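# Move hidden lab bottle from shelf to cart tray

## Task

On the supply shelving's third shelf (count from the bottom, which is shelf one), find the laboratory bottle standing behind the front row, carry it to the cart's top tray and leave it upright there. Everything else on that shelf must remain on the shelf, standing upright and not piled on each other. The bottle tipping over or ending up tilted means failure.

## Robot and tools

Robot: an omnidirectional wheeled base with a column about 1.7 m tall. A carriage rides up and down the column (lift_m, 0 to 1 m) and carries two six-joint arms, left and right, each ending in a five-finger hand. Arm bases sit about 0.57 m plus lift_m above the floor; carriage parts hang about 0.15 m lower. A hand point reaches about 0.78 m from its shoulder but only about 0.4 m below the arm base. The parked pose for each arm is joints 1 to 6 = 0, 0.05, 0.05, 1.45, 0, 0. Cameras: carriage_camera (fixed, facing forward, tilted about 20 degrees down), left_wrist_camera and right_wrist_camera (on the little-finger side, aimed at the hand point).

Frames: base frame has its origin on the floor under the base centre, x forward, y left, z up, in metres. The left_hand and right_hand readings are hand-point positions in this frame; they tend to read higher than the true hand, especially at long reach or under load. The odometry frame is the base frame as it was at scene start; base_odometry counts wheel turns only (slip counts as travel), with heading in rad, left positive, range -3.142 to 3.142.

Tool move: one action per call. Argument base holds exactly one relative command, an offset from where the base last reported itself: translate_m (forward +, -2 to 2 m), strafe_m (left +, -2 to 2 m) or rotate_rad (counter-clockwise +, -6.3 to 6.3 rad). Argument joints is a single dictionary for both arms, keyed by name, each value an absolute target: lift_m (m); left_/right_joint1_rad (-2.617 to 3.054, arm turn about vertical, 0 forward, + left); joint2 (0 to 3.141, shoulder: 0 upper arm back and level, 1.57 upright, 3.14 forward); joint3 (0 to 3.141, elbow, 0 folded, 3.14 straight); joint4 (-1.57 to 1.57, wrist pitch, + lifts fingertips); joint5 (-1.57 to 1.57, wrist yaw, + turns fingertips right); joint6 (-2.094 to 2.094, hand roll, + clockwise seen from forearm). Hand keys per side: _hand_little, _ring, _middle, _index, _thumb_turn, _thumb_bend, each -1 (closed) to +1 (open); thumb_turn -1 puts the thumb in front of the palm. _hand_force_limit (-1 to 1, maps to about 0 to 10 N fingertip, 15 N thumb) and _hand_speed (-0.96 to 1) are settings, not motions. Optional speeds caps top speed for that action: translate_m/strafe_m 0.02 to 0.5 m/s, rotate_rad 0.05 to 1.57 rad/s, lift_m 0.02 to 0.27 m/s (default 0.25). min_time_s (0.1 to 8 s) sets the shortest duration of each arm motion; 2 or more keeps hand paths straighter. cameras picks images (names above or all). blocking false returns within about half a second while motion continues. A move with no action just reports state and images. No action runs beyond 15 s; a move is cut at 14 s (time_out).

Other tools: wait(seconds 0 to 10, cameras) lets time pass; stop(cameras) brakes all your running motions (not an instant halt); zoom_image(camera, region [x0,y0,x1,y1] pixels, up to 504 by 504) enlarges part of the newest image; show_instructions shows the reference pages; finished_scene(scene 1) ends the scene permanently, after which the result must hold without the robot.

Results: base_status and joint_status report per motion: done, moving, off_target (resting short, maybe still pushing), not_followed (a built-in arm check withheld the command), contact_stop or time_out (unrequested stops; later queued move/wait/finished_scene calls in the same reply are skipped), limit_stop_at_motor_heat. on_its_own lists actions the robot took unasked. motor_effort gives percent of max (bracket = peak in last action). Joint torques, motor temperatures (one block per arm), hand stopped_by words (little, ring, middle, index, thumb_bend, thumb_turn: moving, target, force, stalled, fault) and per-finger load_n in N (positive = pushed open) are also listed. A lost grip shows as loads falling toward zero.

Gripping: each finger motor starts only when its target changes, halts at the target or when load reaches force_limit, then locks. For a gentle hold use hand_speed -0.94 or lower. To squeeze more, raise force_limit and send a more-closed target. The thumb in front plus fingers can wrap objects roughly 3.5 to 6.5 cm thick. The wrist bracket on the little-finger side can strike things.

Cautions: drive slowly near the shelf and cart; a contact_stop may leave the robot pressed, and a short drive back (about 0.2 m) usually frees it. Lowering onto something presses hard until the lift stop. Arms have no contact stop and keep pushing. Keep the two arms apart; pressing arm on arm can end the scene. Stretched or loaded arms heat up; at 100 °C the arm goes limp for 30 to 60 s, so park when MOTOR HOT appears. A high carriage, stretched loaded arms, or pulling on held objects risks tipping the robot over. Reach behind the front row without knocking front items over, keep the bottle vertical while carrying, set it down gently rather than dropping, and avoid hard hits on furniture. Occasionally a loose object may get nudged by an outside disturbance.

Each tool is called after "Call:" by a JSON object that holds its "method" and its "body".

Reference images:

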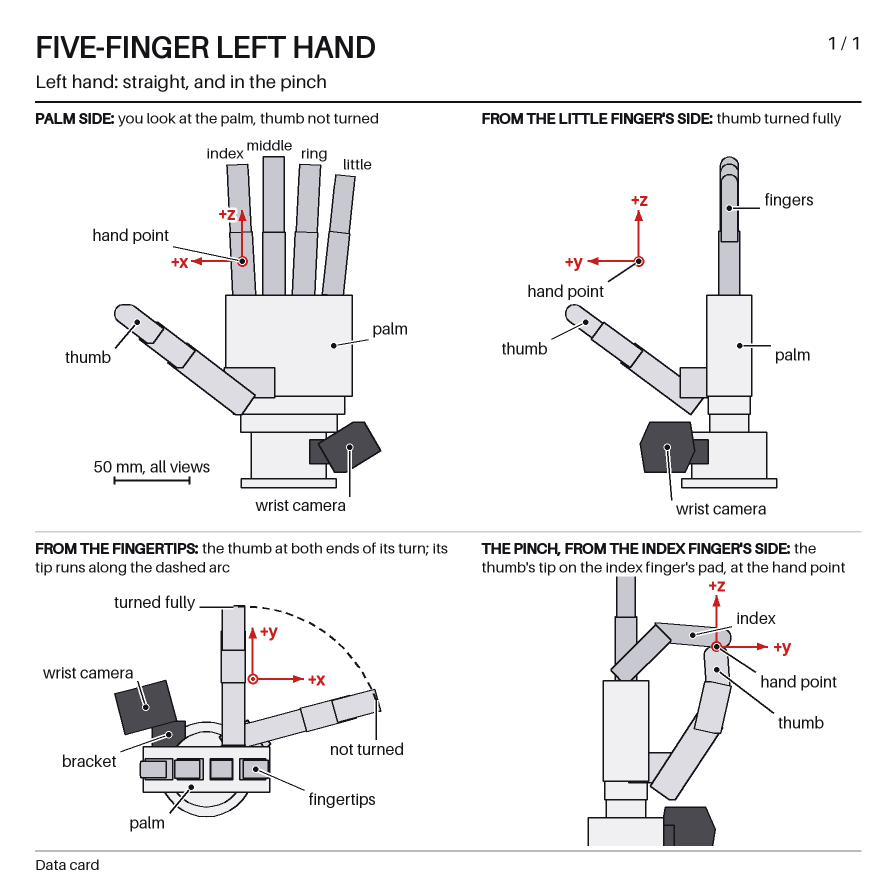

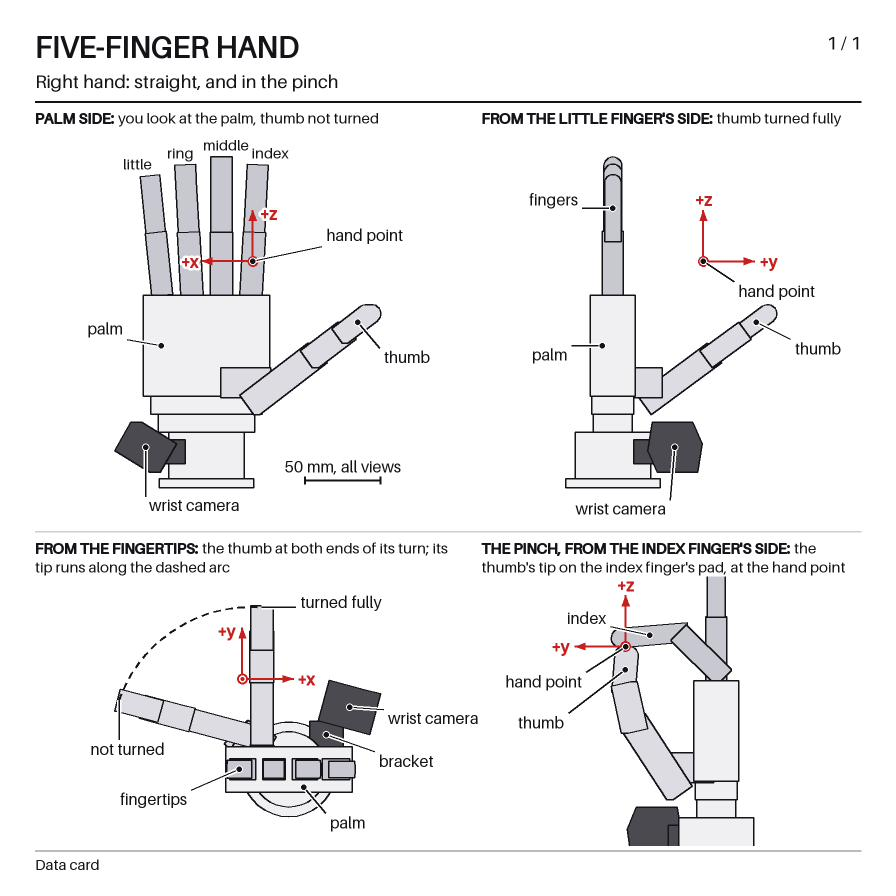

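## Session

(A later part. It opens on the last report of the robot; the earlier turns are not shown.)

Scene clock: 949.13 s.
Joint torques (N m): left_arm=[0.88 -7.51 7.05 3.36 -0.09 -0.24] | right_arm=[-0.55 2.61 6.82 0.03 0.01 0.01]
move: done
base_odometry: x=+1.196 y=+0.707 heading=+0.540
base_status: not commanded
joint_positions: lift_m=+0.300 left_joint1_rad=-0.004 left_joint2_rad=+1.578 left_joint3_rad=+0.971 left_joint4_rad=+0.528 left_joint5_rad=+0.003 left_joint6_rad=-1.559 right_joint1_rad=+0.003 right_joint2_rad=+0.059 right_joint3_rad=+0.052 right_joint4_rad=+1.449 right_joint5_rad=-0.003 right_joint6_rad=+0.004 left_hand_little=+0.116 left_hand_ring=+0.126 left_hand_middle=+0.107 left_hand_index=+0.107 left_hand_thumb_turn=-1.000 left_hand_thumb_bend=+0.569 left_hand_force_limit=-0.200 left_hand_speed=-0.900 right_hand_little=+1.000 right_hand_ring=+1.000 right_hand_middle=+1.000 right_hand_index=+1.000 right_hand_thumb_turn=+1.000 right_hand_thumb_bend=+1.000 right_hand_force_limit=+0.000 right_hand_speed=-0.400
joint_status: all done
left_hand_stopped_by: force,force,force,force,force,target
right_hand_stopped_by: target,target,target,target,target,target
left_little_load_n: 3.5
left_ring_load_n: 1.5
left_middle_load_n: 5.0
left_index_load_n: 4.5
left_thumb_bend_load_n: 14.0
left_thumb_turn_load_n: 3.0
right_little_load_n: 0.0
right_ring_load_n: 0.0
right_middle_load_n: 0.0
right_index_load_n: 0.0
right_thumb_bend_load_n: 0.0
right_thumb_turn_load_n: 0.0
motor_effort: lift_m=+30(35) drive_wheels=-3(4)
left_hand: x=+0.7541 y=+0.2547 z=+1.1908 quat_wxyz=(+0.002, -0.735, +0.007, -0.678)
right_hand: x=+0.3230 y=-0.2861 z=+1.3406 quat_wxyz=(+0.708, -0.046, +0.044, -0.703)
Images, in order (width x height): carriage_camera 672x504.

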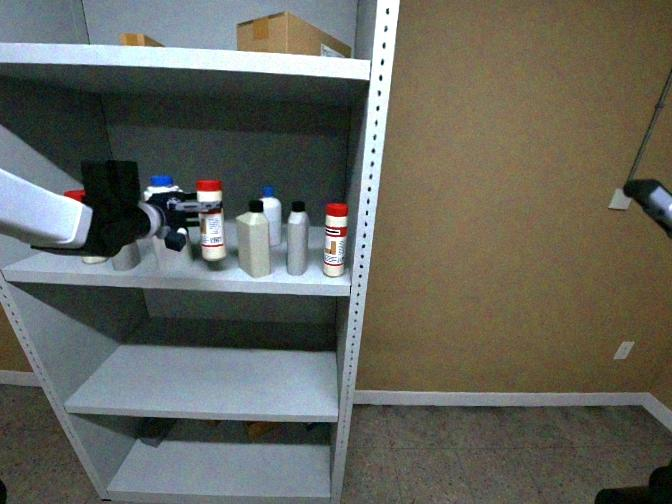

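Call:
{"method": "move", "body": {"base": {"translate_m": -0.27}, "speeds": {"translate_m": 0.12}, "cameras": []}}

Call:
{"method": "move", "body": {"base": {"strafe_m": 0.408}, "speeds": {"strafe_m": 0.15}, "cameras": ["carriage_camera", "left_wrist_camera"]}}

Call:
{"method": "zoom_image", "body": {"camera": "carriage_camera", "region": [80, 120, 480, 420]}}

Scene clock: 969.33 s.
Joint torques (N m): left_arm=[0.87 -7.61 7.2 3.35 -0.08 -0.24] | right_arm=[-0.55 2.56 6.79 0.03 0 0.01]
move: done
base_odometry: x=+0.964 y=+0.568 heading=+0.540
base_status: done
joint_positions: lift_m=+0.300 left_joint1_rad=-0.004 left_joint2_rad=+1.579 left_joint3_rad=+0.971 left_joint4_rad=+0.526 left_joint5_rad=+0.003 left_joint6_rad=-1.559 right_joint1_rad=+0.003 right_joint2_rad=+0.059 right_joint3_rad=+0.052 right_joint4_rad=+1.449 right_joint5_rad=-0.003 right_joint6_rad=+0.004 left_hand_little=+0.116 left_hand_ring=+0.126 left_hand_middle=+0.107 left_hand_index=+0.107 left_hand_thumb_turn=-1.000 left_hand_thumb_bend=+0.569 left_hand_force_limit=-0.200 left_hand_speed=-0.900 right_hand_little=+1.000 right_hand_ring=+1.000 right_hand_middle=+1.000 right_hand_index=+1.000 right_hand_thumb_turn=+1.000 right_hand_thumb_bend=+1.000 right_hand_force_limit=+0.000 right_hand_speed=-0.400
joint_status: not commanded
left_hand_stopped_by: force,force,force,force,force,target
right_hand_stopped_by: target,target,target,target,target,target
left_little_load_n: 3.5
left_ring_load_n: 1.5
left_middle_load_n: 5.0
left_index_load_n: 4.5
left_thumb_bend_load_n: 14.0
left_thumb_turn_load_n: 3.0
right_little_load_n: 0.0
right_ring_load_n: 0.0
right_middle_load_n: 0.0
right_index_load_n: 0.0
right_thumb_bend_load_n: 0.0
right_thumb_turn_load_n: 0.0
motor_effort: lift_m=+30(31) drive_wheels=+0(15)
left_hand: x=+0.7542 y=+0.2547 z=+1.1898 quat_wxyz=(+0.002, -0.736, +0.007, -0.677)
right_hand: x=+0.3230 y=-0.2861 z=+1.3406 quat_wxyz=(+0.708, -0.046, +0.044, -0.703)

Scene clock: 973.07 s.
Joint torques (N m): left_arm=[0.83 -7.58 7.17 3.37 -0.07 -0.24] | right_arm=[-0.55 2.61 6.83 0.03 -0.01 0.01]
move: done
base_odometry: x=+0.754 y=+0.918 heading=+0.540
base_status: done
joint_positions: lift_m=+0.300 left_joint1_rad=-0.004 left_joint2_rad=+1.579 left_joint3_rad=+0.971 left_joint4_rad=+0.526 left_joint5_rad=+0.002 left_joint6_rad=-1.559 right_joint1_rad=+0.003 right_joint2_rad=+0.059 right_joint3_rad=+0.052 right_joint4_rad=+1.449 right_joint5_rad=-0.002 right_joint6_rad=+0.004 left_hand_little=+0.116 left_hand_ring=+0.126 left_hand_middle=+0.108 left_hand_index=+0.107 left_hand_thumb_turn=-1.000 left_hand_thumb_bend=+0.569 left_hand_force_limit=-0.200 left_hand_speed=-0.900 right_hand_little=+1.000 right_hand_ring=+1.000 right_hand_middle=+1.000 right_hand_index=+1.000 right_hand_thumb_turn=+1.000 right_hand_thumb_bend=+1.000 right_hand_force_limit=+0.000 right_hand_speed=-0.400
joint_status: not commanded
left_hand_stopped_by: force,force,force,force,force,target
right_hand_stopped_by: target,target,target,target,target,target
left_little_load_n: 3.5
left_ring_load_n: 1.5
left_middle_load_n: 5.0
left_index_load_n: 4.5
left_thumb_bend_load_n: 13.5
left_thumb_turn_load_n: 2.5
right_little_load_n: 0.0
right_ring_load_n: 0.0
right_middle_load_n: 0.0
right_index_load_n: 0.0
right_thumb_bend_load_n: 0.0
right_thumb_turn_load_n: 0.0
motor_effort: lift_m=+31(31) drive_wheels=-3(11)
left_hand: x=+0.7543 y=+0.2552 z=+1.1898 quat_wxyz=(+0.002, -0.736, +0.006, -0.677)
right_hand: x=+0.3230 y=-0.2863 z=+1.3407 quat_wxyz=(+0.708, -0.046, +0.045, -0.703)
Images, in order (width x height): carriage_camera 672x504, left_wrist_camera 672x504.

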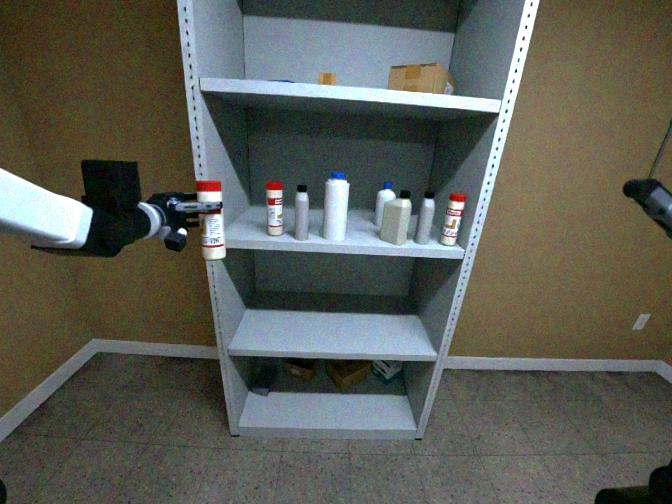

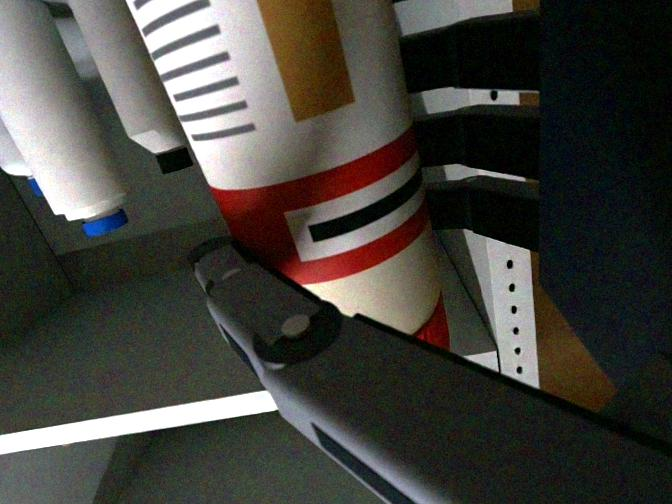

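Scaled by 1.260.

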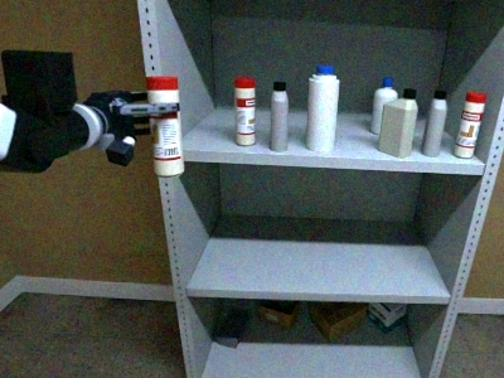

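Call:
{"method": "move", "body": {"base": {"strafe_m": -0.024}, "speeds": {"strafe_m": 0.1}, "cameras": []}}

Call:
{"method": "move", "body": {"base": {"translate_m": 0.18}, "speeds": {"translate_m": 0.1}, "cameras": ["carriage_camera", "left_wrist_camera"]}}

Call:
{"method": "zoom_image", "body": {"camera": "carriage_camera", "region": [120, 120, 320, 270]}}

Scene clock: 1000.60 s.
Joint torques (N m): left_arm=[0.69 -7.58 7.15 3.4 -0.08 -0.24] | right_arm=[-0.5 2.61 6.79 0.03 -0.01 0.01]
move: done
base_odometry: x=+0.767 y=+0.897 heading=+0.540
base_status: done
joint_positions: lift_m=+0.300 left_joint1_rad=-0.003 left_joint2_rad=+1.579 left_joint3_rad=+0.971 left_joint4_rad=+0.525 left_joint5_rad=+0.002 left_joint6_rad=-1.559 right_joint1_rad=+0.003 right_joint2_rad=+0.059 right_joint3_rad=+0.052 right_joint4_rad=+1.449 right_joint5_rad=-0.001 right_joint6_rad=+0.004 left_hand_little=+0.116 left_hand_ring=+0.126 left_hand_middle=+0.108 left_hand_index=+0.107 left_hand_thumb_turn=-1.000 left_hand_thumb_bend=+0.569 left_hand_force_limit=-0.200 left_hand_speed=-0.900 right_hand_little=+1.000 right_hand_ring=+1.000 right_hand_middle=+1.000 right_hand_index=+1.000 right_hand_thumb_turn=+1.000 right_hand_thumb_bend=+1.000 right_hand_force_limit=+0.000 right_hand_speed=-0.400
joint_status: not commanded
left_hand_stopped_by: force,force,force,force,force,target
right_hand_stopped_by: target,target,target,target,target,target
left_little_load_n: 3.5
left_ring_load_n: 1.5
left_middle_load_n: 5.0
left_index_load_n: 4.5
left_thumb_bend_load_n: 13.5
left_thumb_turn_load_n: 3.0
right_little_load_n: 0.0
right_ring_load_n: 0.0
right_middle_load_n: 0.0
right_index_load_n: 0.0
right_thumb_bend_load_n: 0.0
right_thumb_turn_load_n: 0.0
motor_effort: lift_m=+30(31) drive_wheels=+1(14)
left_hand: x=+0.7543 y=+0.2553 z=+1.1897 quat_wxyz=(+0.002, -0.736, +0.006, -0.677)
right_hand: x=+0.3231 y=-0.2863 z=+1.3406 quat_wxyz=(+0.708, -0.046, +0.045, -0.703)

Scene clock: 1003.10 s.
Joint torques (N m): left_arm=[0.8 -7.61 7.02 3.4 -0.07 -0.24] | right_arm=[-0.5 2.62 6.8 0.04 0 0.01]
move: done
base_odometry: x=+0.921 y=+0.990 heading=+0.540
base_status: done
joint_positions: lift_m=+0.300 left_joint1_rad=-0.003 left_joint2_rad=+1.579 left_joint3_rad=+0.971 left_joint4_rad=+0.524 left_joint5_rad=+0.002 left_joint6_rad=-1.559 right_joint1_rad=+0.003 right_joint2_rad=+0.059 right_joint3_rad=+0.052 right_joint4_rad=+1.450 right_joint5_rad=-0.002 right_joint6_rad=+0.004 left_hand_little=+0.116 left_hand_ring=+0.126 left_hand_middle=+0.108 left_hand_index=+0.107 left_hand_thumb_turn=-1.000 left_hand_thumb_bend=+0.569 left_hand_force_limit=-0.200 left_hand_speed=-0.900 right_hand_little=+1.000 right_hand_ring=+1.000 right_hand_middle=+1.000 right_hand_index=+1.000 right_hand_thumb_turn=+1.000 right_hand_thumb_bend=+1.000 right_hand_force_limit=+0.000 right_hand_speed=-0.400
joint_status: not commanded
left_hand_stopped_by: force,force,force,force,force,target
right_hand_stopped_by: target,target,target,target,target,target
left_little_load_n: 3.5
left_ring_load_n: 1.5
left_middle_load_n: 5.0
left_index_load_n: 5.0
left_thumb_bend_load_n: 14.0
left_thumb_turn_load_n: 3.0
right_little_load_n: 0.0
right_ring_load_n: 0.0
right_middle_load_n: 0.0
right_index_load_n: 0.0
right_thumb_bend_load_n: 0.0
right_thumb_turn_load_n: 0.0
motor_effort: lift_m=+31(31) drive_wheels=-4(12)
left_hand: x=+0.7543 y=+0.2553 z=+1.1893 quat_wxyz=(+0.002, -0.736, +0.006, -0.677)
right_hand: x=+0.3229 y=-0.2863 z=+1.3407 quat_wxyz=(+0.708, -0.046, +0.045, -0.703)
Images, in order (width x height): carriage_camera 672x504, left_wrist_camera 672x504.

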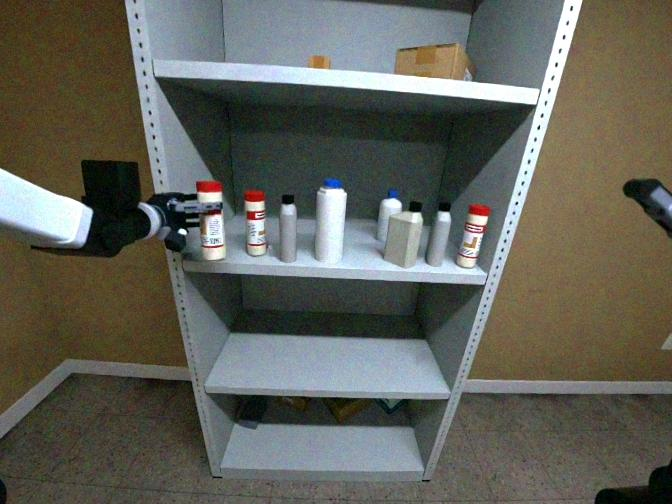

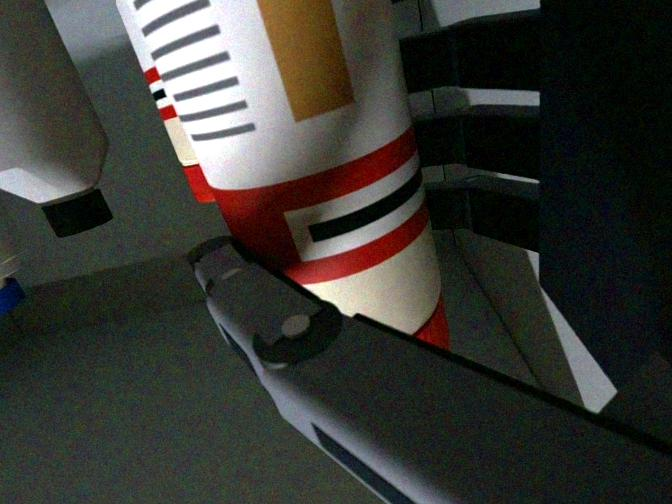

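Scaled by 2.520.

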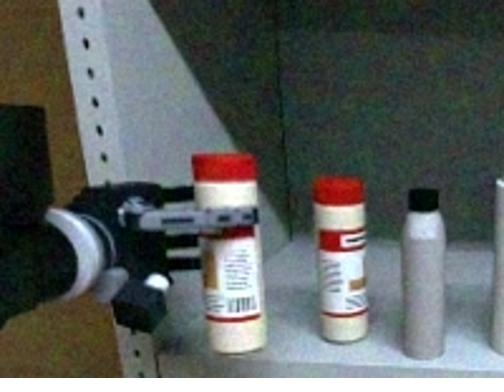

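Call:
{"method": "move", "body": {"base": {"translate_m": 0.05}, "speeds": {"translate_m": 0.06}, "cameras": ["carriage_camera", "left_wrist_camera"]}}

Call:
{"method": "zoom_image", "body": {"camera": "carriage_camera", "region": [120, 120, 320, 270]}}

Scene clock: 1013.50 s.
Joint torques (N m): left_arm=[0.79 -7.57 7.25 3.44 -0.08 -0.22] | right_arm=[-0.5 2.55 6.86 0.02 0 0.01]
Motor temperatures (°C): left_arm=[19 37 33 38 17 19] | right_arm=[19 23 33 27 21 16]
move: done
base_odometry: x=+0.964 y=+1.016 heading=+0.541
base_status: done
joint_positions: lift_m=+0.300 left_joint1_rad=-0.003 left_joint2_rad=+1.579 left_joint3_rad=+0.971 left_joint4_rad=+0.523 left_joint5_rad=+0.002 left_joint6_rad=-1.559 right_joint1_rad=+0.003 right_joint2_rad=+0.059 right_joint3_rad=+0.052 right_joint4_rad=+1.451 right_joint5_rad=-0.002 right_joint6_rad=+0.004 left_hand_little=+0.116 left_hand_ring=+0.126 left_hand_middle=+0.108 left_hand_index=+0.107 left_hand_thumb_turn=-1.000 left_hand_thumb_bend=+0.569 left_hand_force_limit=-0.200 left_hand_speed=-0.900 right_hand_little=+1.000 right_hand_ring=+1.000 right_hand_middle=+1.000 right_hand_index=+1.000 right_hand_thumb_turn=+1.000 right_hand_thumb_bend=+1.000 right_hand_force_limit=+0.000 right_hand_speed=-0.400
joint_status: not commanded
left_hand_stopped_by: force,force,force,force,force,target
right_hand_stopped_by: target,target,target,target,target,target
left_little_load_n: 3.5
left_ring_load_n: 1.5
left_middle_load_n: 5.0
left_index_load_n: 4.5
left_thumb_bend_load_n: 14.0
left_thumb_turn_load_n: 2.5
right_little_load_n: 0.0
right_ring_load_n: 0.0
right_middle_load_n: 0.0
right_index_load_n: -0.5
right_thumb_bend_load_n: 0.0
right_thumb_turn_load_n: 0.0
motor_effort: lift_m=+30(31) drive_wheels=+4(15)
left_hand: x=+0.7543 y=+0.2553 z=+1.1891 quat_wxyz=(+0.002, -0.737, +0.006, -0.676)
right_hand: x=+0.3226 y=-0.2863 z=+1.3408 quat_wxyz=(+0.708, -0.045, +0.044, -0.703)
Images, in order (width x height): carriage_camera 672x504, left_wrist_camera 672x504.

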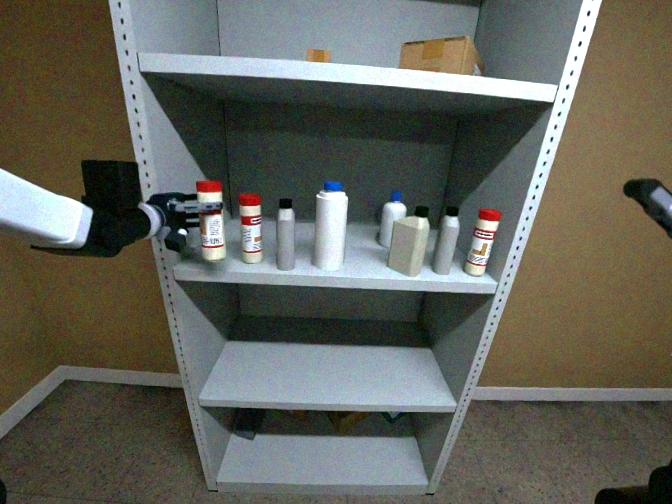

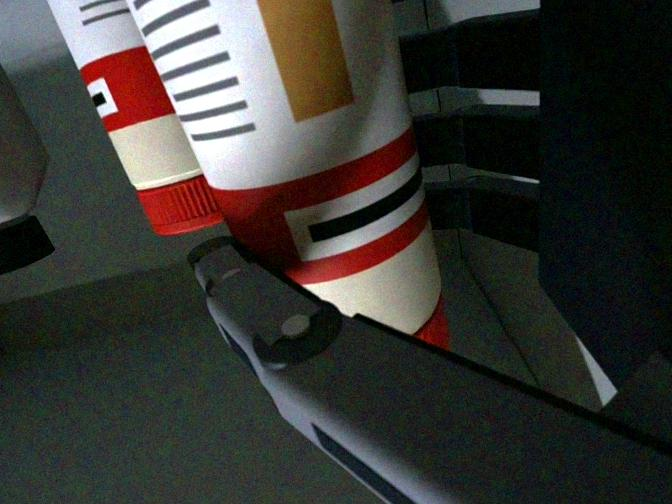

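Scaled by 2.520.

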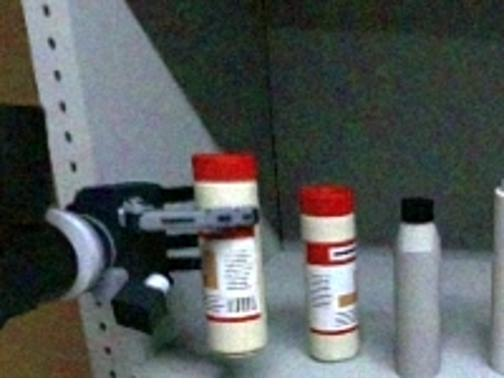

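Call:
{"method": "move", "body": {"base": {"translate_m": 0.033}, "speeds": {"translate_m": 0.06}, "cameras": []}}

Call:
{"method": "move", "body": {"joints": {"lift_m": 0.26}, "speeds": {"lift_m": 0.05}, "cameras": ["carriage_camera", "left_wrist_camera"]}}

Call:
{"method": "zoom_image", "body": {"camera": "carriage_camera", "region": [120, 120, 320, 270]}}

Scene clock: 1021.83 s.
Joint torques (N m): left_arm=[0.79 -7.61 7.08 3.41 -0.08 -0.24] | right_arm=[-0.5 2.61 6.83 0.03 0 0.01]
move: done
base_odometry: x=+0.992 y=+1.033 heading=+0.541
base_status: done
joint_positions: lift_m=+0.300 left_joint1_rad=-0.003 left_joint2_rad=+1.579 left_joint3_rad=+0.971 left_joint4_rad=+0.523 left_joint5_rad=+0.002 left_joint6_rad=-1.559 right_joint1_rad=+0.003 right_joint2_rad=+0.059 right_joint3_rad=+0.052 right_joint4_rad=+1.451 right_joint5_rad=-0.002 right_joint6_rad=+0.004 left_hand_little=+0.116 left_hand_ring=+0.126 left_hand_middle=+0.108 left_hand_index=+0.107 left_hand_thumb_turn=-1.000 left_hand_thumb_bend=+0.569 left_hand_force_limit=-0.200 left_hand_speed=-0.900 right_hand_little=+1.000 right_hand_ring=+1.000 right_hand_middle=+1.000 right_hand_index=+1.000 right_hand_thumb_turn=+1.000 right_hand_thumb_bend=+1.000 right_hand_force_limit=+0.000 right_hand_speed=-0.400
joint_status: not commanded
left_hand_stopped_by: force,force,force,force,force,target
right_hand_stopped_by: target,target,target,target,target,target
left_little_load_n: 3.5
left_ring_load_n: 1.5
left_middle_load_n: 5.0
left_index_load_n: 4.5
left_thumb_bend_load_n: 14.0
left_thumb_turn_load_n: 3.0
right_little_load_n: 0.0
right_ring_load_n: 0.0
right_middle_load_n: 0.0
right_index_load_n: 0.0
right_thumb_bend_load_n: 0.0
right_thumb_turn_load_n: 0.0
motor_effort: lift_m=+31(31) drive_wheels=-4(16)
left_hand: x=+0.7543 y=+0.2553 z=+1.1891 quat_wxyz=(+0.002, -0.737, +0.006, -0.676)
right_hand: x=+0.3225 y=-0.2863 z=+1.3408 quat_wxyz=(+0.708, -0.045, +0.044, -0.703)

Scene clock: 1022.97 s.
Joint torques (N m): left_arm=[0.79 -7.76 7.3 3.42 -0.08 -0.24] | right_arm=[-0.5 2.62 6.83 0.02 0 0.01]
move: done
base_odometry: x=+0.992 y=+1.033 heading=+0.541
base_status: not commanded
joint_positions: lift_m=+0.260 left_joint1_rad=-0.003 left_joint2_rad=+1.580 left_joint3_rad=+0.970 left_joint4_rad=+0.524 left_joint5_rad=+0.002 left_joint6_rad=-1.559 right_joint1_rad=+0.003 right_joint2_rad=+0.059 right_joint3_rad=+0.051 right_joint4_rad=+1.451 right_joint5_rad=-0.002 right_joint6_rad=+0.004 left_hand_little=+0.116 left_hand_ring=+0.126 left_hand_middle=+0.108 left_hand_index=+0.107 left_hand_thumb_turn=-1.000 left_hand_thumb_bend=+0.569 left_hand_force_limit=-0.200 left_hand_speed=-0.900 right_hand_little=+1.000 right_hand_ring=+1.000 right_hand_middle=+1.000 right_hand_index=+1.000 right_hand_thumb_turn=+1.000 right_hand_thumb_bend=+1.000 right_hand_force_limit=+0.000 right_hand_speed=-0.400
joint_status: all done
left_hand_stopped_by: force,force,force,force,force,target
right_hand_stopped_by: target,target,target,target,target,target
left_little_load_n: 3.5
left_ring_load_n: 1.5
left_middle_load_n: 5.0
left_index_load_n: 4.5
left_thumb_bend_load_n: 14.0
left_thumb_turn_load_n: 3.0
right_little_load_n: 0.0
right_ring_load_n: 0.0
right_middle_load_n: 0.0
right_index_load_n: 0.0
right_thumb_bend_load_n: 0.0
right_thumb_turn_load_n: 0.0
motor_effort: lift_m=+25(25) drive_wheels=-3(4)
left_hand: x=+0.7544 y=+0.2553 z=+1.1490 quat_wxyz=(+0.002, -0.737, +0.006, -0.676)
right_hand: x=+0.3226 y=-0.2863 z=+1.3012 quat_wxyz=(+0.708, -0.045, +0.044, -0.703)
Images, in order (width x height): carriage_camera 672x504, left_wrist_camera 672x504.

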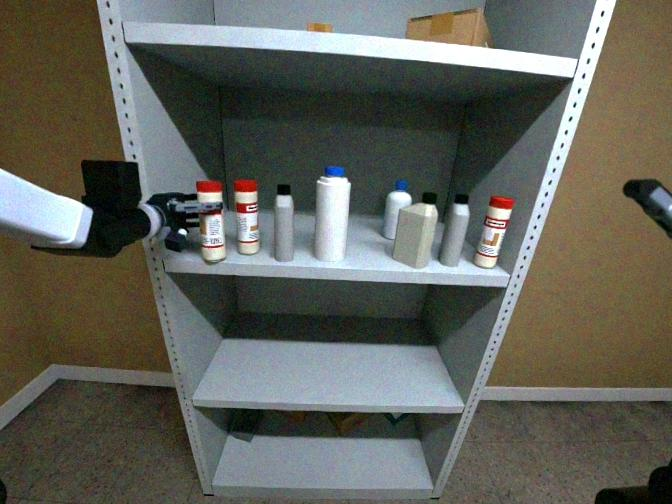

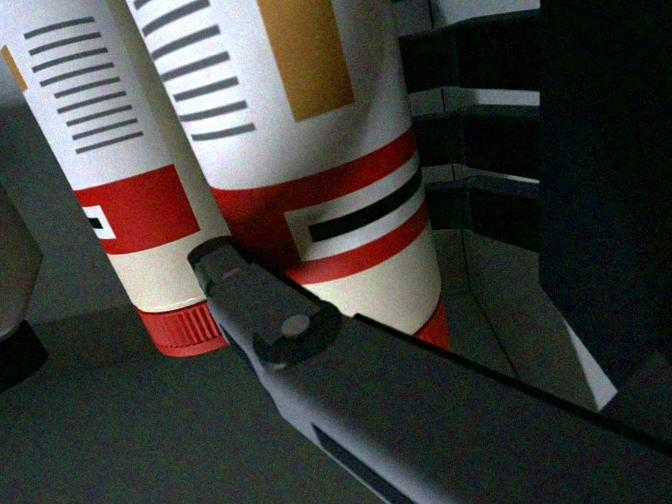

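Scaled by 2.520.

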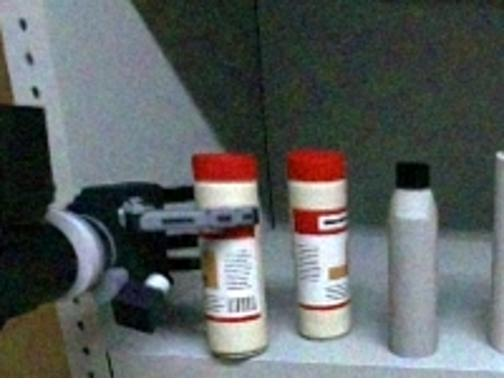

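Call:
{"method": "move", "body": {"base": {"translate_m": 0.017}, "speeds": {"translate_m": 0.05}, "cameras": []}}

Call:
{"method": "move", "body": {"joints": {"lift_m": 0.255}, "speeds": {"lift_m": 0.03}, "cameras": []}}

Call:
{"method": "move", "body": {"joints": {"lift_m": 0.25}, "speeds": {"lift_m": 0.03}, "cameras": ["carriage_camera"]}}

Call:
{"method": "zoom_image", "body": {"camera": "carriage_camera", "region": [120, 140, 320, 290]}}

Scene clock: 1034.00 s.
Joint torques (N m): left_arm=[0.8 -7.5 7.35 3.41 -0.08 -0.24] | right_arm=[-0.5 2.61 6.86 0.02 0 0.01]
move: done
base_odometry: x=+1.006 y=+1.042 heading=+0.541
base_status: done
joint_positions: lift_m=+0.260 left_joint1_rad=-0.003 left_joint2_rad=+1.580 left_joint3_rad=+0.970 left_joint4_rad=+0.524 left_joint5_rad=+0.002 left_joint6_rad=-1.559 right_joint1_rad=+0.003 right_joint2_rad=+0.059 right_joint3_rad=+0.051 right_joint4_rad=+1.451 right_joint5_rad=-0.002 right_joint6_rad=+0.004 left_hand_little=+0.116 left_hand_ring=+0.126 left_hand_middle=+0.108 left_hand_index=+0.107 left_hand_thumb_turn=-1.000 left_hand_thumb_bend=+0.569 left_hand_force_limit=-0.200 left_hand_speed=-0.900 right_hand_little=+1.000 right_hand_ring=+1.000 right_hand_middle=+1.000 right_hand_index=+1.000 right_hand_thumb_turn=+1.000 right_hand_thumb_bend=+1.000 right_hand_force_limit=+0.000 right_hand_speed=-0.400
joint_status: not commanded
left_hand_stopped_by: force,force,force,force,force,target
right_hand_stopped_by: target,target,target,target,target,target
left_little_load_n: 3.5
left_ring_load_n: 1.5
left_middle_load_n: 5.0
left_index_load_n: 4.5
left_thumb_bend_load_n: 14.0
left_thumb_turn_load_n: 3.0
right_little_load_n: 0.0
right_ring_load_n: 0.0
right_middle_load_n: 0.0
right_index_load_n: 0.0
right_thumb_bend_load_n: 0.0
right_thumb_turn_load_n: 0.0
motor_effort: lift_m=+24(25) drive_wheels=-4(15)
left_hand: x=+0.7544 y=+0.2553 z=+1.1490 quat_wxyz=(+0.002, -0.737, +0.006, -0.676)
right_hand: x=+0.3226 y=-0.2863 z=+1.3012 quat_wxyz=(+0.708, -0.045, +0.044, -0.703)

Scene clock: 1034.50 s.
Joint torques (N m): left_arm=[0.79 -7.57 7.21 3.26 -0.07 -0.24] | right_arm=[-0.5 2.7 6.94 0.01 0 0.01]
move: done
base_odometry: x=+1.006 y=+1.042 heading=+0.541
base_status: not commanded
joint_positions: lift_m=+0.255 left_joint1_rad=-0.003 left_joint2_rad=+1.580 left_joint3_rad=+0.970 left_joint4_rad=+0.538 left_joint5_rad=+0.002 left_joint6_rad=-1.559 right_joint1_rad=+0.003 right_joint2_rad=+0.059 right_joint3_rad=+0.051 right_joint4_rad=+1.451 right_joint5_rad=-0.002 right_joint6_rad=+0.004 left_hand_little=+0.116 left_hand_ring=+0.126 left_hand_middle=+0.108 left_hand_index=+0.107 left_hand_thumb_turn=-1.000 left_hand_thumb_bend=+0.569 left_hand_force_limit=-0.200 left_hand_speed=-0.900 right_hand_little=+1.000 right_hand_ring=+1.000 right_hand_middle=+1.000 right_hand_index=+1.000 right_hand_thumb_turn=+1.000 right_hand_thumb_bend=+1.000 right_hand_force_limit=+0.000 right_hand_speed=-0.400
joint_status: all done
left_hand_stopped_by: force,force,force,force,force,target
right_hand_stopped_by: target,target,target,target,target,target
left_little_load_n: 3.5
left_ring_load_n: 1.5
left_middle_load_n: 5.0
left_index_load_n: 5.0
left_thumb_bend_load_n: 13.5
left_thumb_turn_load_n: 3.0
right_little_load_n: 0.0
right_ring_load_n: 0.0
right_middle_load_n: 0.0
right_index_load_n: 0.0
right_thumb_bend_load_n: 0.0
right_thumb_turn_load_n: 0.0
motor_effort: lift_m=+24(25) drive_wheels=-3(4)
left_hand: x=+0.7543 y=+0.2553 z=+1.1480 quat_wxyz=(+0.002, -0.732, +0.006, -0.681)
right_hand: x=+0.3228 y=-0.2863 z=+1.2961 quat_wxyz=(+0.708, -0.046, +0.044, -0.703)

Scene clock: 1035.00 s.
Joint torques (N m): left_arm=[0.79 -7.45 7.21 3.06 -0.08 -0.24] | right_arm=[-0.51 2.59 6.86 0.02 0 0.01]
move: done
base_odometry: x=+1.006 y=+1.042 heading=+0.541
base_status: not commanded
joint_positions: lift_m=+0.250 left_joint1_rad=-0.003 left_joint2_rad=+1.580 left_joint3_rad=+0.970 left_joint4_rad=+0.554 left_joint5_rad=+0.002 left_joint6_rad=-1.559 right_joint1_rad=+0.003 right_joint2_rad=+0.059 right_joint3_rad=+0.051 right_joint4_rad=+1.451 right_joint5_rad=-0.002 right_joint6_rad=+0.004 left_hand_little=+0.116 left_hand_ring=+0.126 left_hand_middle=+0.108 left_hand_index=+0.107 left_hand_thumb_turn=-1.000 left_hand_thumb_bend=+0.569 left_hand_force_limit=-0.200 left_hand_speed=-0.900 right_hand_little=+1.000 right_hand_ring=+1.000 right_hand_middle=+1.000 right_hand_index=+1.000 right_hand_thumb_turn=+1.000 right_hand_thumb_bend=+1.000 right_hand_force_limit=+0.000 right_hand_speed=-0.400
joint_status: all done
left_hand_stopped_by: force,force,force,force,force,target
right_hand_stopped_by: target,target,target,target,target,target
left_little_load_n: 3.0
left_ring_load_n: 1.5
left_middle_load_n: 5.0
left_index_load_n: 4.5
left_thumb_bend_load_n: 14.0
left_thumb_turn_load_n: 3.0
right_little_load_n: 0.0
right_ring_load_n: 0.0
right_middle_load_n: 0.0
right_index_load_n: 0.0
right_thumb_bend_load_n: 0.0
right_thumb_turn_load_n: 0.0
motor_effort: lift_m=+24(25) drive_wheels=-3(4)
left_hand: x=+0.7541 y=+0.2553 z=+1.1473 quat_wxyz=(+0.002, -0.726, +0.006, -0.687)
right_hand: x=+0.3228 y=-0.2863 z=+1.2911 quat_wxyz=(+0.708, -0.046, +0.044, -0.703)
Images, in order (width x height): carriage_camera 672x504.

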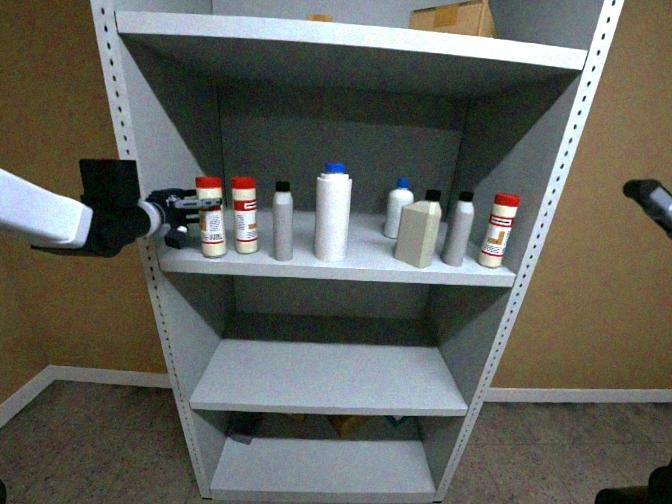

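Scaled by 2.520.

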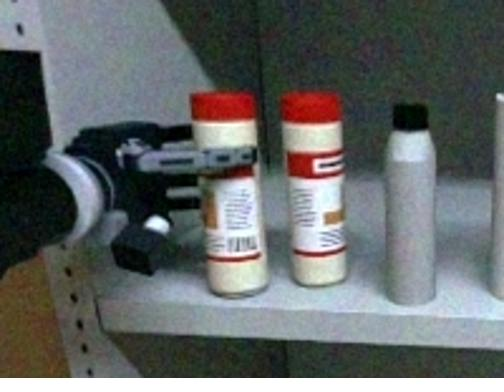

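Call:
{"method": "move", "body": {"joints": {"lift_m": 0.238}, "speeds": {"lift_m": 0.03}, "cameras": ["carriage_camera"]}}

Call:
{"method": "zoom_image", "body": {"camera": "carriage_camera", "region": [120, 140, 320, 290]}}

Scene clock: 1040.10 s.
Joint torques (N m): left_arm=[0.79 -7.62 7.32 2.54 -0.08 -0.22] | right_arm=[-0.5 2.69 6.86 0.04 0 0.01]
move: done
base_odometry: x=+1.006 y=+1.042 heading=+0.541
base_status: not commanded
joint_positions: lift_m=+0.238 left_joint1_rad=-0.003 left_joint2_rad=+1.580 left_joint3_rad=+0.970 left_joint4_rad=+0.593 left_joint5_rad=+0.002 left_joint6_rad=-1.561 right_joint1_rad=+0.003 right_joint2_rad=+0.059 right_joint3_rad=+0.051 right_joint4_rad=+1.451 right_joint5_rad=-0.002 right_joint6_rad=+0.004 left_hand_little=+0.116 left_hand_ring=+0.126 left_hand_middle=+0.108 left_hand_index=+0.107 left_hand_thumb_turn=-1.000 left_hand_thumb_bend=+0.569 left_hand_force_limit=-0.200 left_hand_speed=-0.900 right_hand_little=+1.000 right_hand_ring=+1.000 right_hand_middle=+1.000 right_hand_index=+1.000 right_hand_thumb_turn=+1.000 right_hand_thumb_bend=+1.000 right_hand_force_limit=+0.000 right_hand_speed=-0.400
joint_status: all done
left_hand_stopped_by: force,force,force,force,force,target
right_hand_stopped_by: target,target,target,target,target,target
left_little_load_n: 3.0
left_ring_load_n: 1.0
left_middle_load_n: 5.0
left_index_load_n: 5.0
left_thumb_bend_load_n: 13.5
left_thumb_turn_load_n: 3.5
right_little_load_n: 0.0
right_ring_load_n: 0.0
right_middle_load_n: 0.0
right_index_load_n: 0.0
right_thumb_bend_load_n: 0.0
right_thumb_turn_load_n: 0.0
motor_effort: lift_m=+24(24) drive_wheels=-3(4)
left_hand: x=+0.7533 y=+0.2553 z=+1.1458 quat_wxyz=(+0.002, -0.713, +0.006, -0.701)
right_hand: x=+0.3228 y=-0.2863 z=+1.2791 quat_wxyz=(+0.708, -0.046, +0.044, -0.703)
Images, in order (width x height): carriage_camera 672x504.

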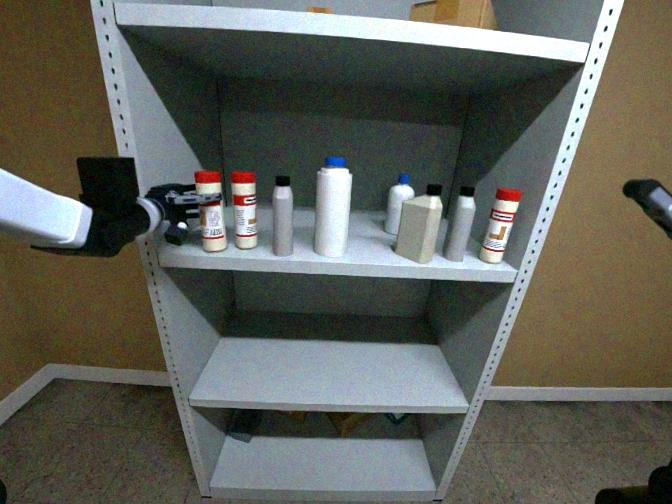

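Scaled by 2.520.

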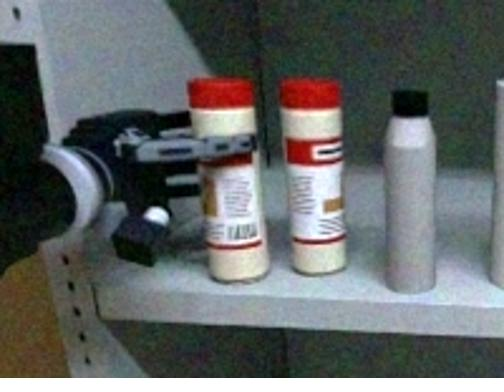

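Call:
{"method": "move", "body": {"joints": {"left_hand_speed": -0.85, "left_hand_index": 1, "left_hand_middle": 1, "left_hand_ring": 1, "left_hand_little": 1, "left_hand_thumb_bend": 1}, "cameras": ["carriage_camera", "left_wrist_camera"]}}

Call:
{"method": "zoom_image", "body": {"camera": "carriage_camera", "region": [120, 140, 320, 290]}}

Scene clock: 1047.30 s.
Joint torques (N m): left_arm=[0.79 -7.6 7.2 2.58 -0.08 -0.2] | right_arm=[-0.5 2.61 6.91 0.02 0 0.01]
move: done
base_odometry: x=+1.006 y=+1.042 heading=+0.541
base_status: not commanded
joint_positions: lift_m=+0.238 left_joint1_rad=-0.003 left_joint2_rad=+1.580 left_joint3_rad=+0.970 left_joint4_rad=+0.593 left_joint5_rad=+0.002 left_joint6_rad=-1.561 right_joint1_rad=+0.003 right_joint2_rad=+0.059 right_joint3_rad=+0.051 right_joint4_rad=+1.451 right_joint5_rad=-0.002 right_joint6_rad=+0.004 left_hand_little=+1.000 left_hand_ring=+1.000 left_hand_middle=+1.000 left_hand_index=+1.000 left_hand_thumb_turn=-1.000 left_hand_thumb_bend=+1.000 left_hand_force_limit=-0.200 left_hand_speed=-0.850 right_hand_little=+1.000 right_hand_ring=+1.000 right_hand_middle=+1.000 right_hand_index=+1.000 right_hand_thumb_turn=+1.000 right_hand_thumb_bend=+1.000 right_hand_force_limit=+0.000 right_hand_speed=-0.400
joint_status: all done
left_hand_stopped_by: target,target,target,target,target,target
right_hand_stopped_by: target,target,target,target,target,target
left_little_load_n: 0.0
left_ring_load_n: 0.0
left_middle_load_n: 0.0
left_index_load_n: 0.0
left_thumb_bend_load_n: 0.0
left_thumb_turn_load_n: -0.5
right_little_load_n: 0.0
right_ring_load_n: 0.0
right_middle_load_n: 0.0
right_index_load_n: 0.0
right_thumb_bend_load_n: 0.0
right_thumb_turn_load_n: 0.0
motor_effort: lift_m=+24(24) drive_wheels=-3(4)
left_hand: x=+0.7533 y=+0.2553 z=+1.1458 quat_wxyz=(+0.001, -0.713, +0.005, -0.701)
right_hand: x=+0.3228 y=-0.2863 z=+1.2791 quat_wxyz=(+0.708, -0.046, +0.044, -0.703)
Images, in order (width x height): carriage_camera 672x504, left_wrist_camera 672x504.

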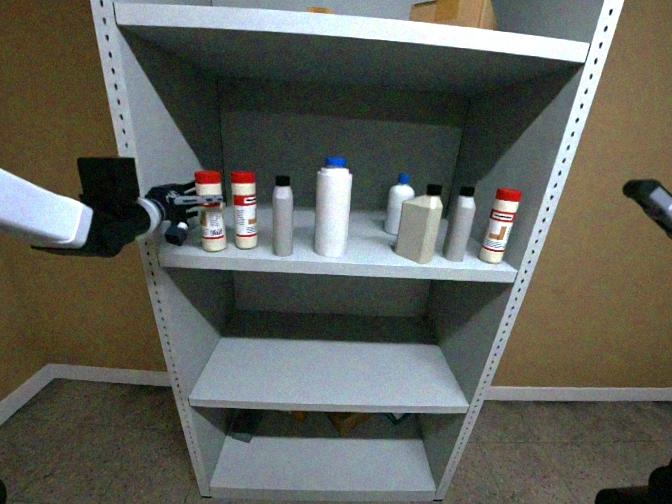

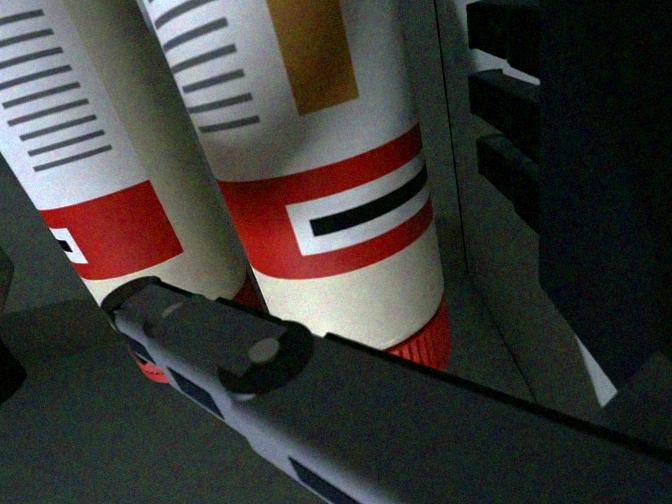

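Scaled by 2.520.

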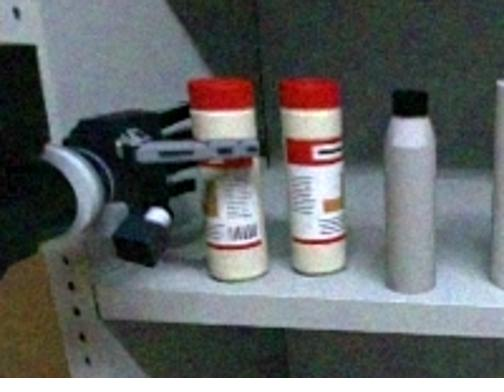

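Call:
{"method": "move", "body": {"base": {"translate_m": -0.12}, "speeds": {"translate_m": 0.08}, "cameras": ["carriage_camera"]}}

Call:
{"method": "move", "body": {"base": {"translate_m": -0.17}, "speeds": {"translate_m": 0.2}, "cameras": ["carriage_camera"]}}

Call:
{"method": "zoom_image", "body": {"camera": "carriage_camera", "region": [160, 120, 560, 320]}}

Scene clock: 1054.60 s.
Joint torques (N m): left_arm=[0.79 -7.64 7.15 2.61 -0.08 -0.2] | right_arm=[-0.5 2.62 6.94 0.05 0 0.01]
move: done
base_odometry: x=+0.904 y=+0.980 heading=+0.541
base_status: done
joint_positions: lift_m=+0.238 left_joint1_rad=-0.003 left_joint2_rad=+1.580 left_joint3_rad=+0.970 left_joint4_rad=+0.590 left_joint5_rad=+0.002 left_joint6_rad=-1.561 right_joint1_rad=+0.003 right_joint2_rad=+0.059 right_joint3_rad=+0.051 right_joint4_rad=+1.449 right_joint5_rad=-0.002 right_joint6_rad=+0.004 left_hand_little=+1.000 left_hand_ring=+1.000 left_hand_middle=+1.000 left_hand_index=+1.000 left_hand_thumb_turn=-1.000 left_hand_thumb_bend=+1.000 left_hand_force_limit=-0.200 left_hand_speed=-0.850 right_hand_little=+1.000 right_hand_ring=+1.000 right_hand_middle=+1.000 right_hand_index=+1.000 right_hand_thumb_turn=+1.000 right_hand_thumb_bend=+1.000 right_hand_force_limit=+0.000 right_hand_speed=-0.400
joint_status: not commanded
left_hand_stopped_by: target,target,target,target,target,target
right_hand_stopped_by: target,target,target,target,target,target
left_little_load_n: 0.0
left_ring_load_n: 0.0
left_middle_load_n: 0.0
left_index_load_n: 0.0
left_thumb_bend_load_n: 0.0
left_thumb_turn_load_n: 0.0
right_little_load_n: 0.0
right_ring_load_n: -0.5
right_middle_load_n: 0.0
right_index_load_n: 0.0
right_thumb_bend_load_n: 0.0
right_thumb_turn_load_n: 0.0
motor_effort: lift_m=+23(24) drive_wheels=-4(15)
left_hand: x=+0.7534 y=+0.2553 z=+1.1450 quat_wxyz=(+0.001, -0.714, +0.005, -0.700)
right_hand: x=+0.3232 y=-0.2863 z=+1.2790 quat_wxyz=(+0.708, -0.046, +0.045, -0.703)
Images, in order (width x height): carriage_camera 672x504.

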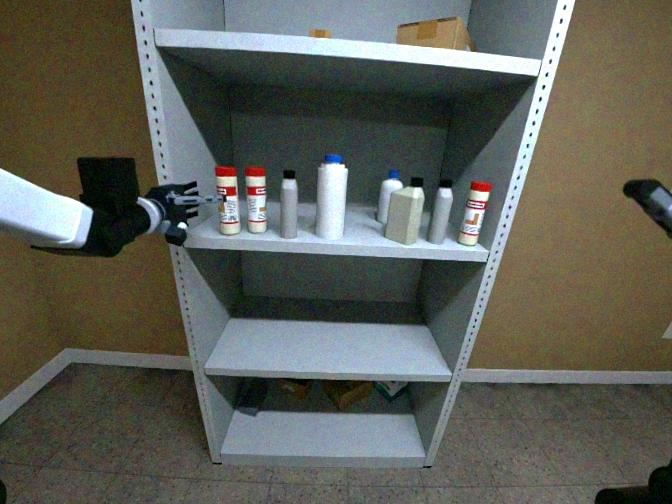

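Scene clock: 1056.63 s.
Joint torques (N m): left_arm=[0.79 -7.49 7.42 2.65 -0.08 -0.2] | right_arm=[-0.51 2.59 6.93 0.01 0 0.01]
move: done
base_odometry: x=+0.758 y=+0.893 heading=+0.541
base_status: done
joint_positions: lift_m=+0.238 left_joint1_rad=-0.003 left_joint2_rad=+1.580 left_joint3_rad=+0.970 left_joint4_rad=+0.588 left_joint5_rad=+0.002 left_joint6_rad=-1.561 right_joint1_rad=+0.003 right_joint2_rad=+0.059 right_joint3_rad=+0.051 right_joint4_rad=+1.451 right_joint5_rad=-0.002 right_joint6_rad=+0.004 left_hand_little=+1.000 left_hand_ring=+1.000 left_hand_middle=+1.000 left_hand_index=+1.000 left_hand_thumb_turn=-1.000 left_hand_thumb_bend=+1.000 left_hand_force_limit=-0.200 left_hand_speed=-0.850 right_hand_little=+1.000 right_hand_ring=+1.000 right_hand_middle=+1.000 right_hand_index=+1.000 right_hand_thumb_turn=+1.000 right_hand_thumb_bend=+1.000 right_hand_force_limit=+0.000 right_hand_speed=-0.400
joint_status: not commanded
left_hand_stopped_by: target,target,target,target,target,target
right_hand_stopped_by: target,target,target,target,target,target
left_little_load_n: 0.0
left_ring_load_n: 0.0
left_middle_load_n: 0.0
left_index_load_n: 0.0
left_thumb_bend_load_n: 0.0
left_thumb_turn_load_n: 0.0
right_little_load_n: 0.0
right_ring_load_n: 0.0
right_middle_load_n: 0.0
right_index_load_n: 0.0
right_thumb_bend_load_n: 0.0
right_thumb_turn_load_n: 0.0
motor_effort: lift_m=+24(24) drive_wheels=-1(14)
left_hand: x=+0.7534 y=+0.2553 z=+1.1445 quat_wxyz=(+0.001, -0.715, +0.005, -0.699)
right_hand: x=+0.3228 y=-0.2863 z=+1.2791 quat_wxyz=(+0.708, -0.046, +0.044, -0.703)
Images, in order (width x height): carriage_camera 672x504.

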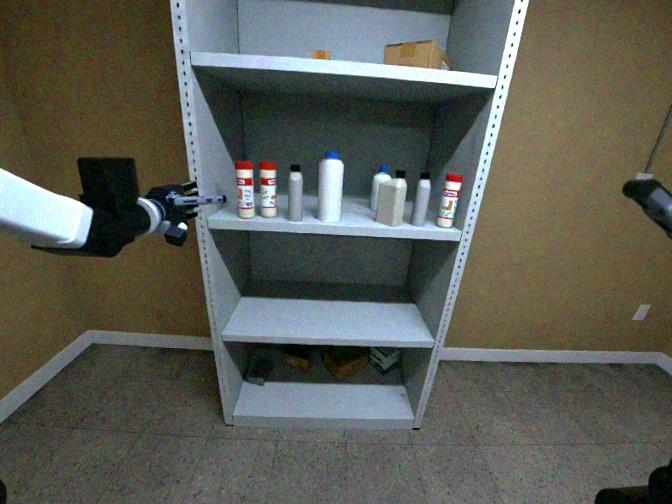

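Scaled by 1.260.

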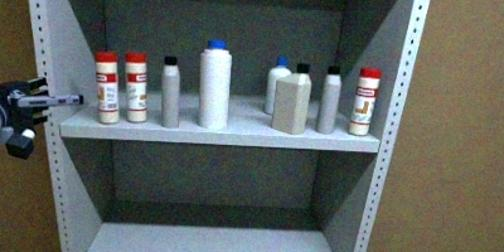

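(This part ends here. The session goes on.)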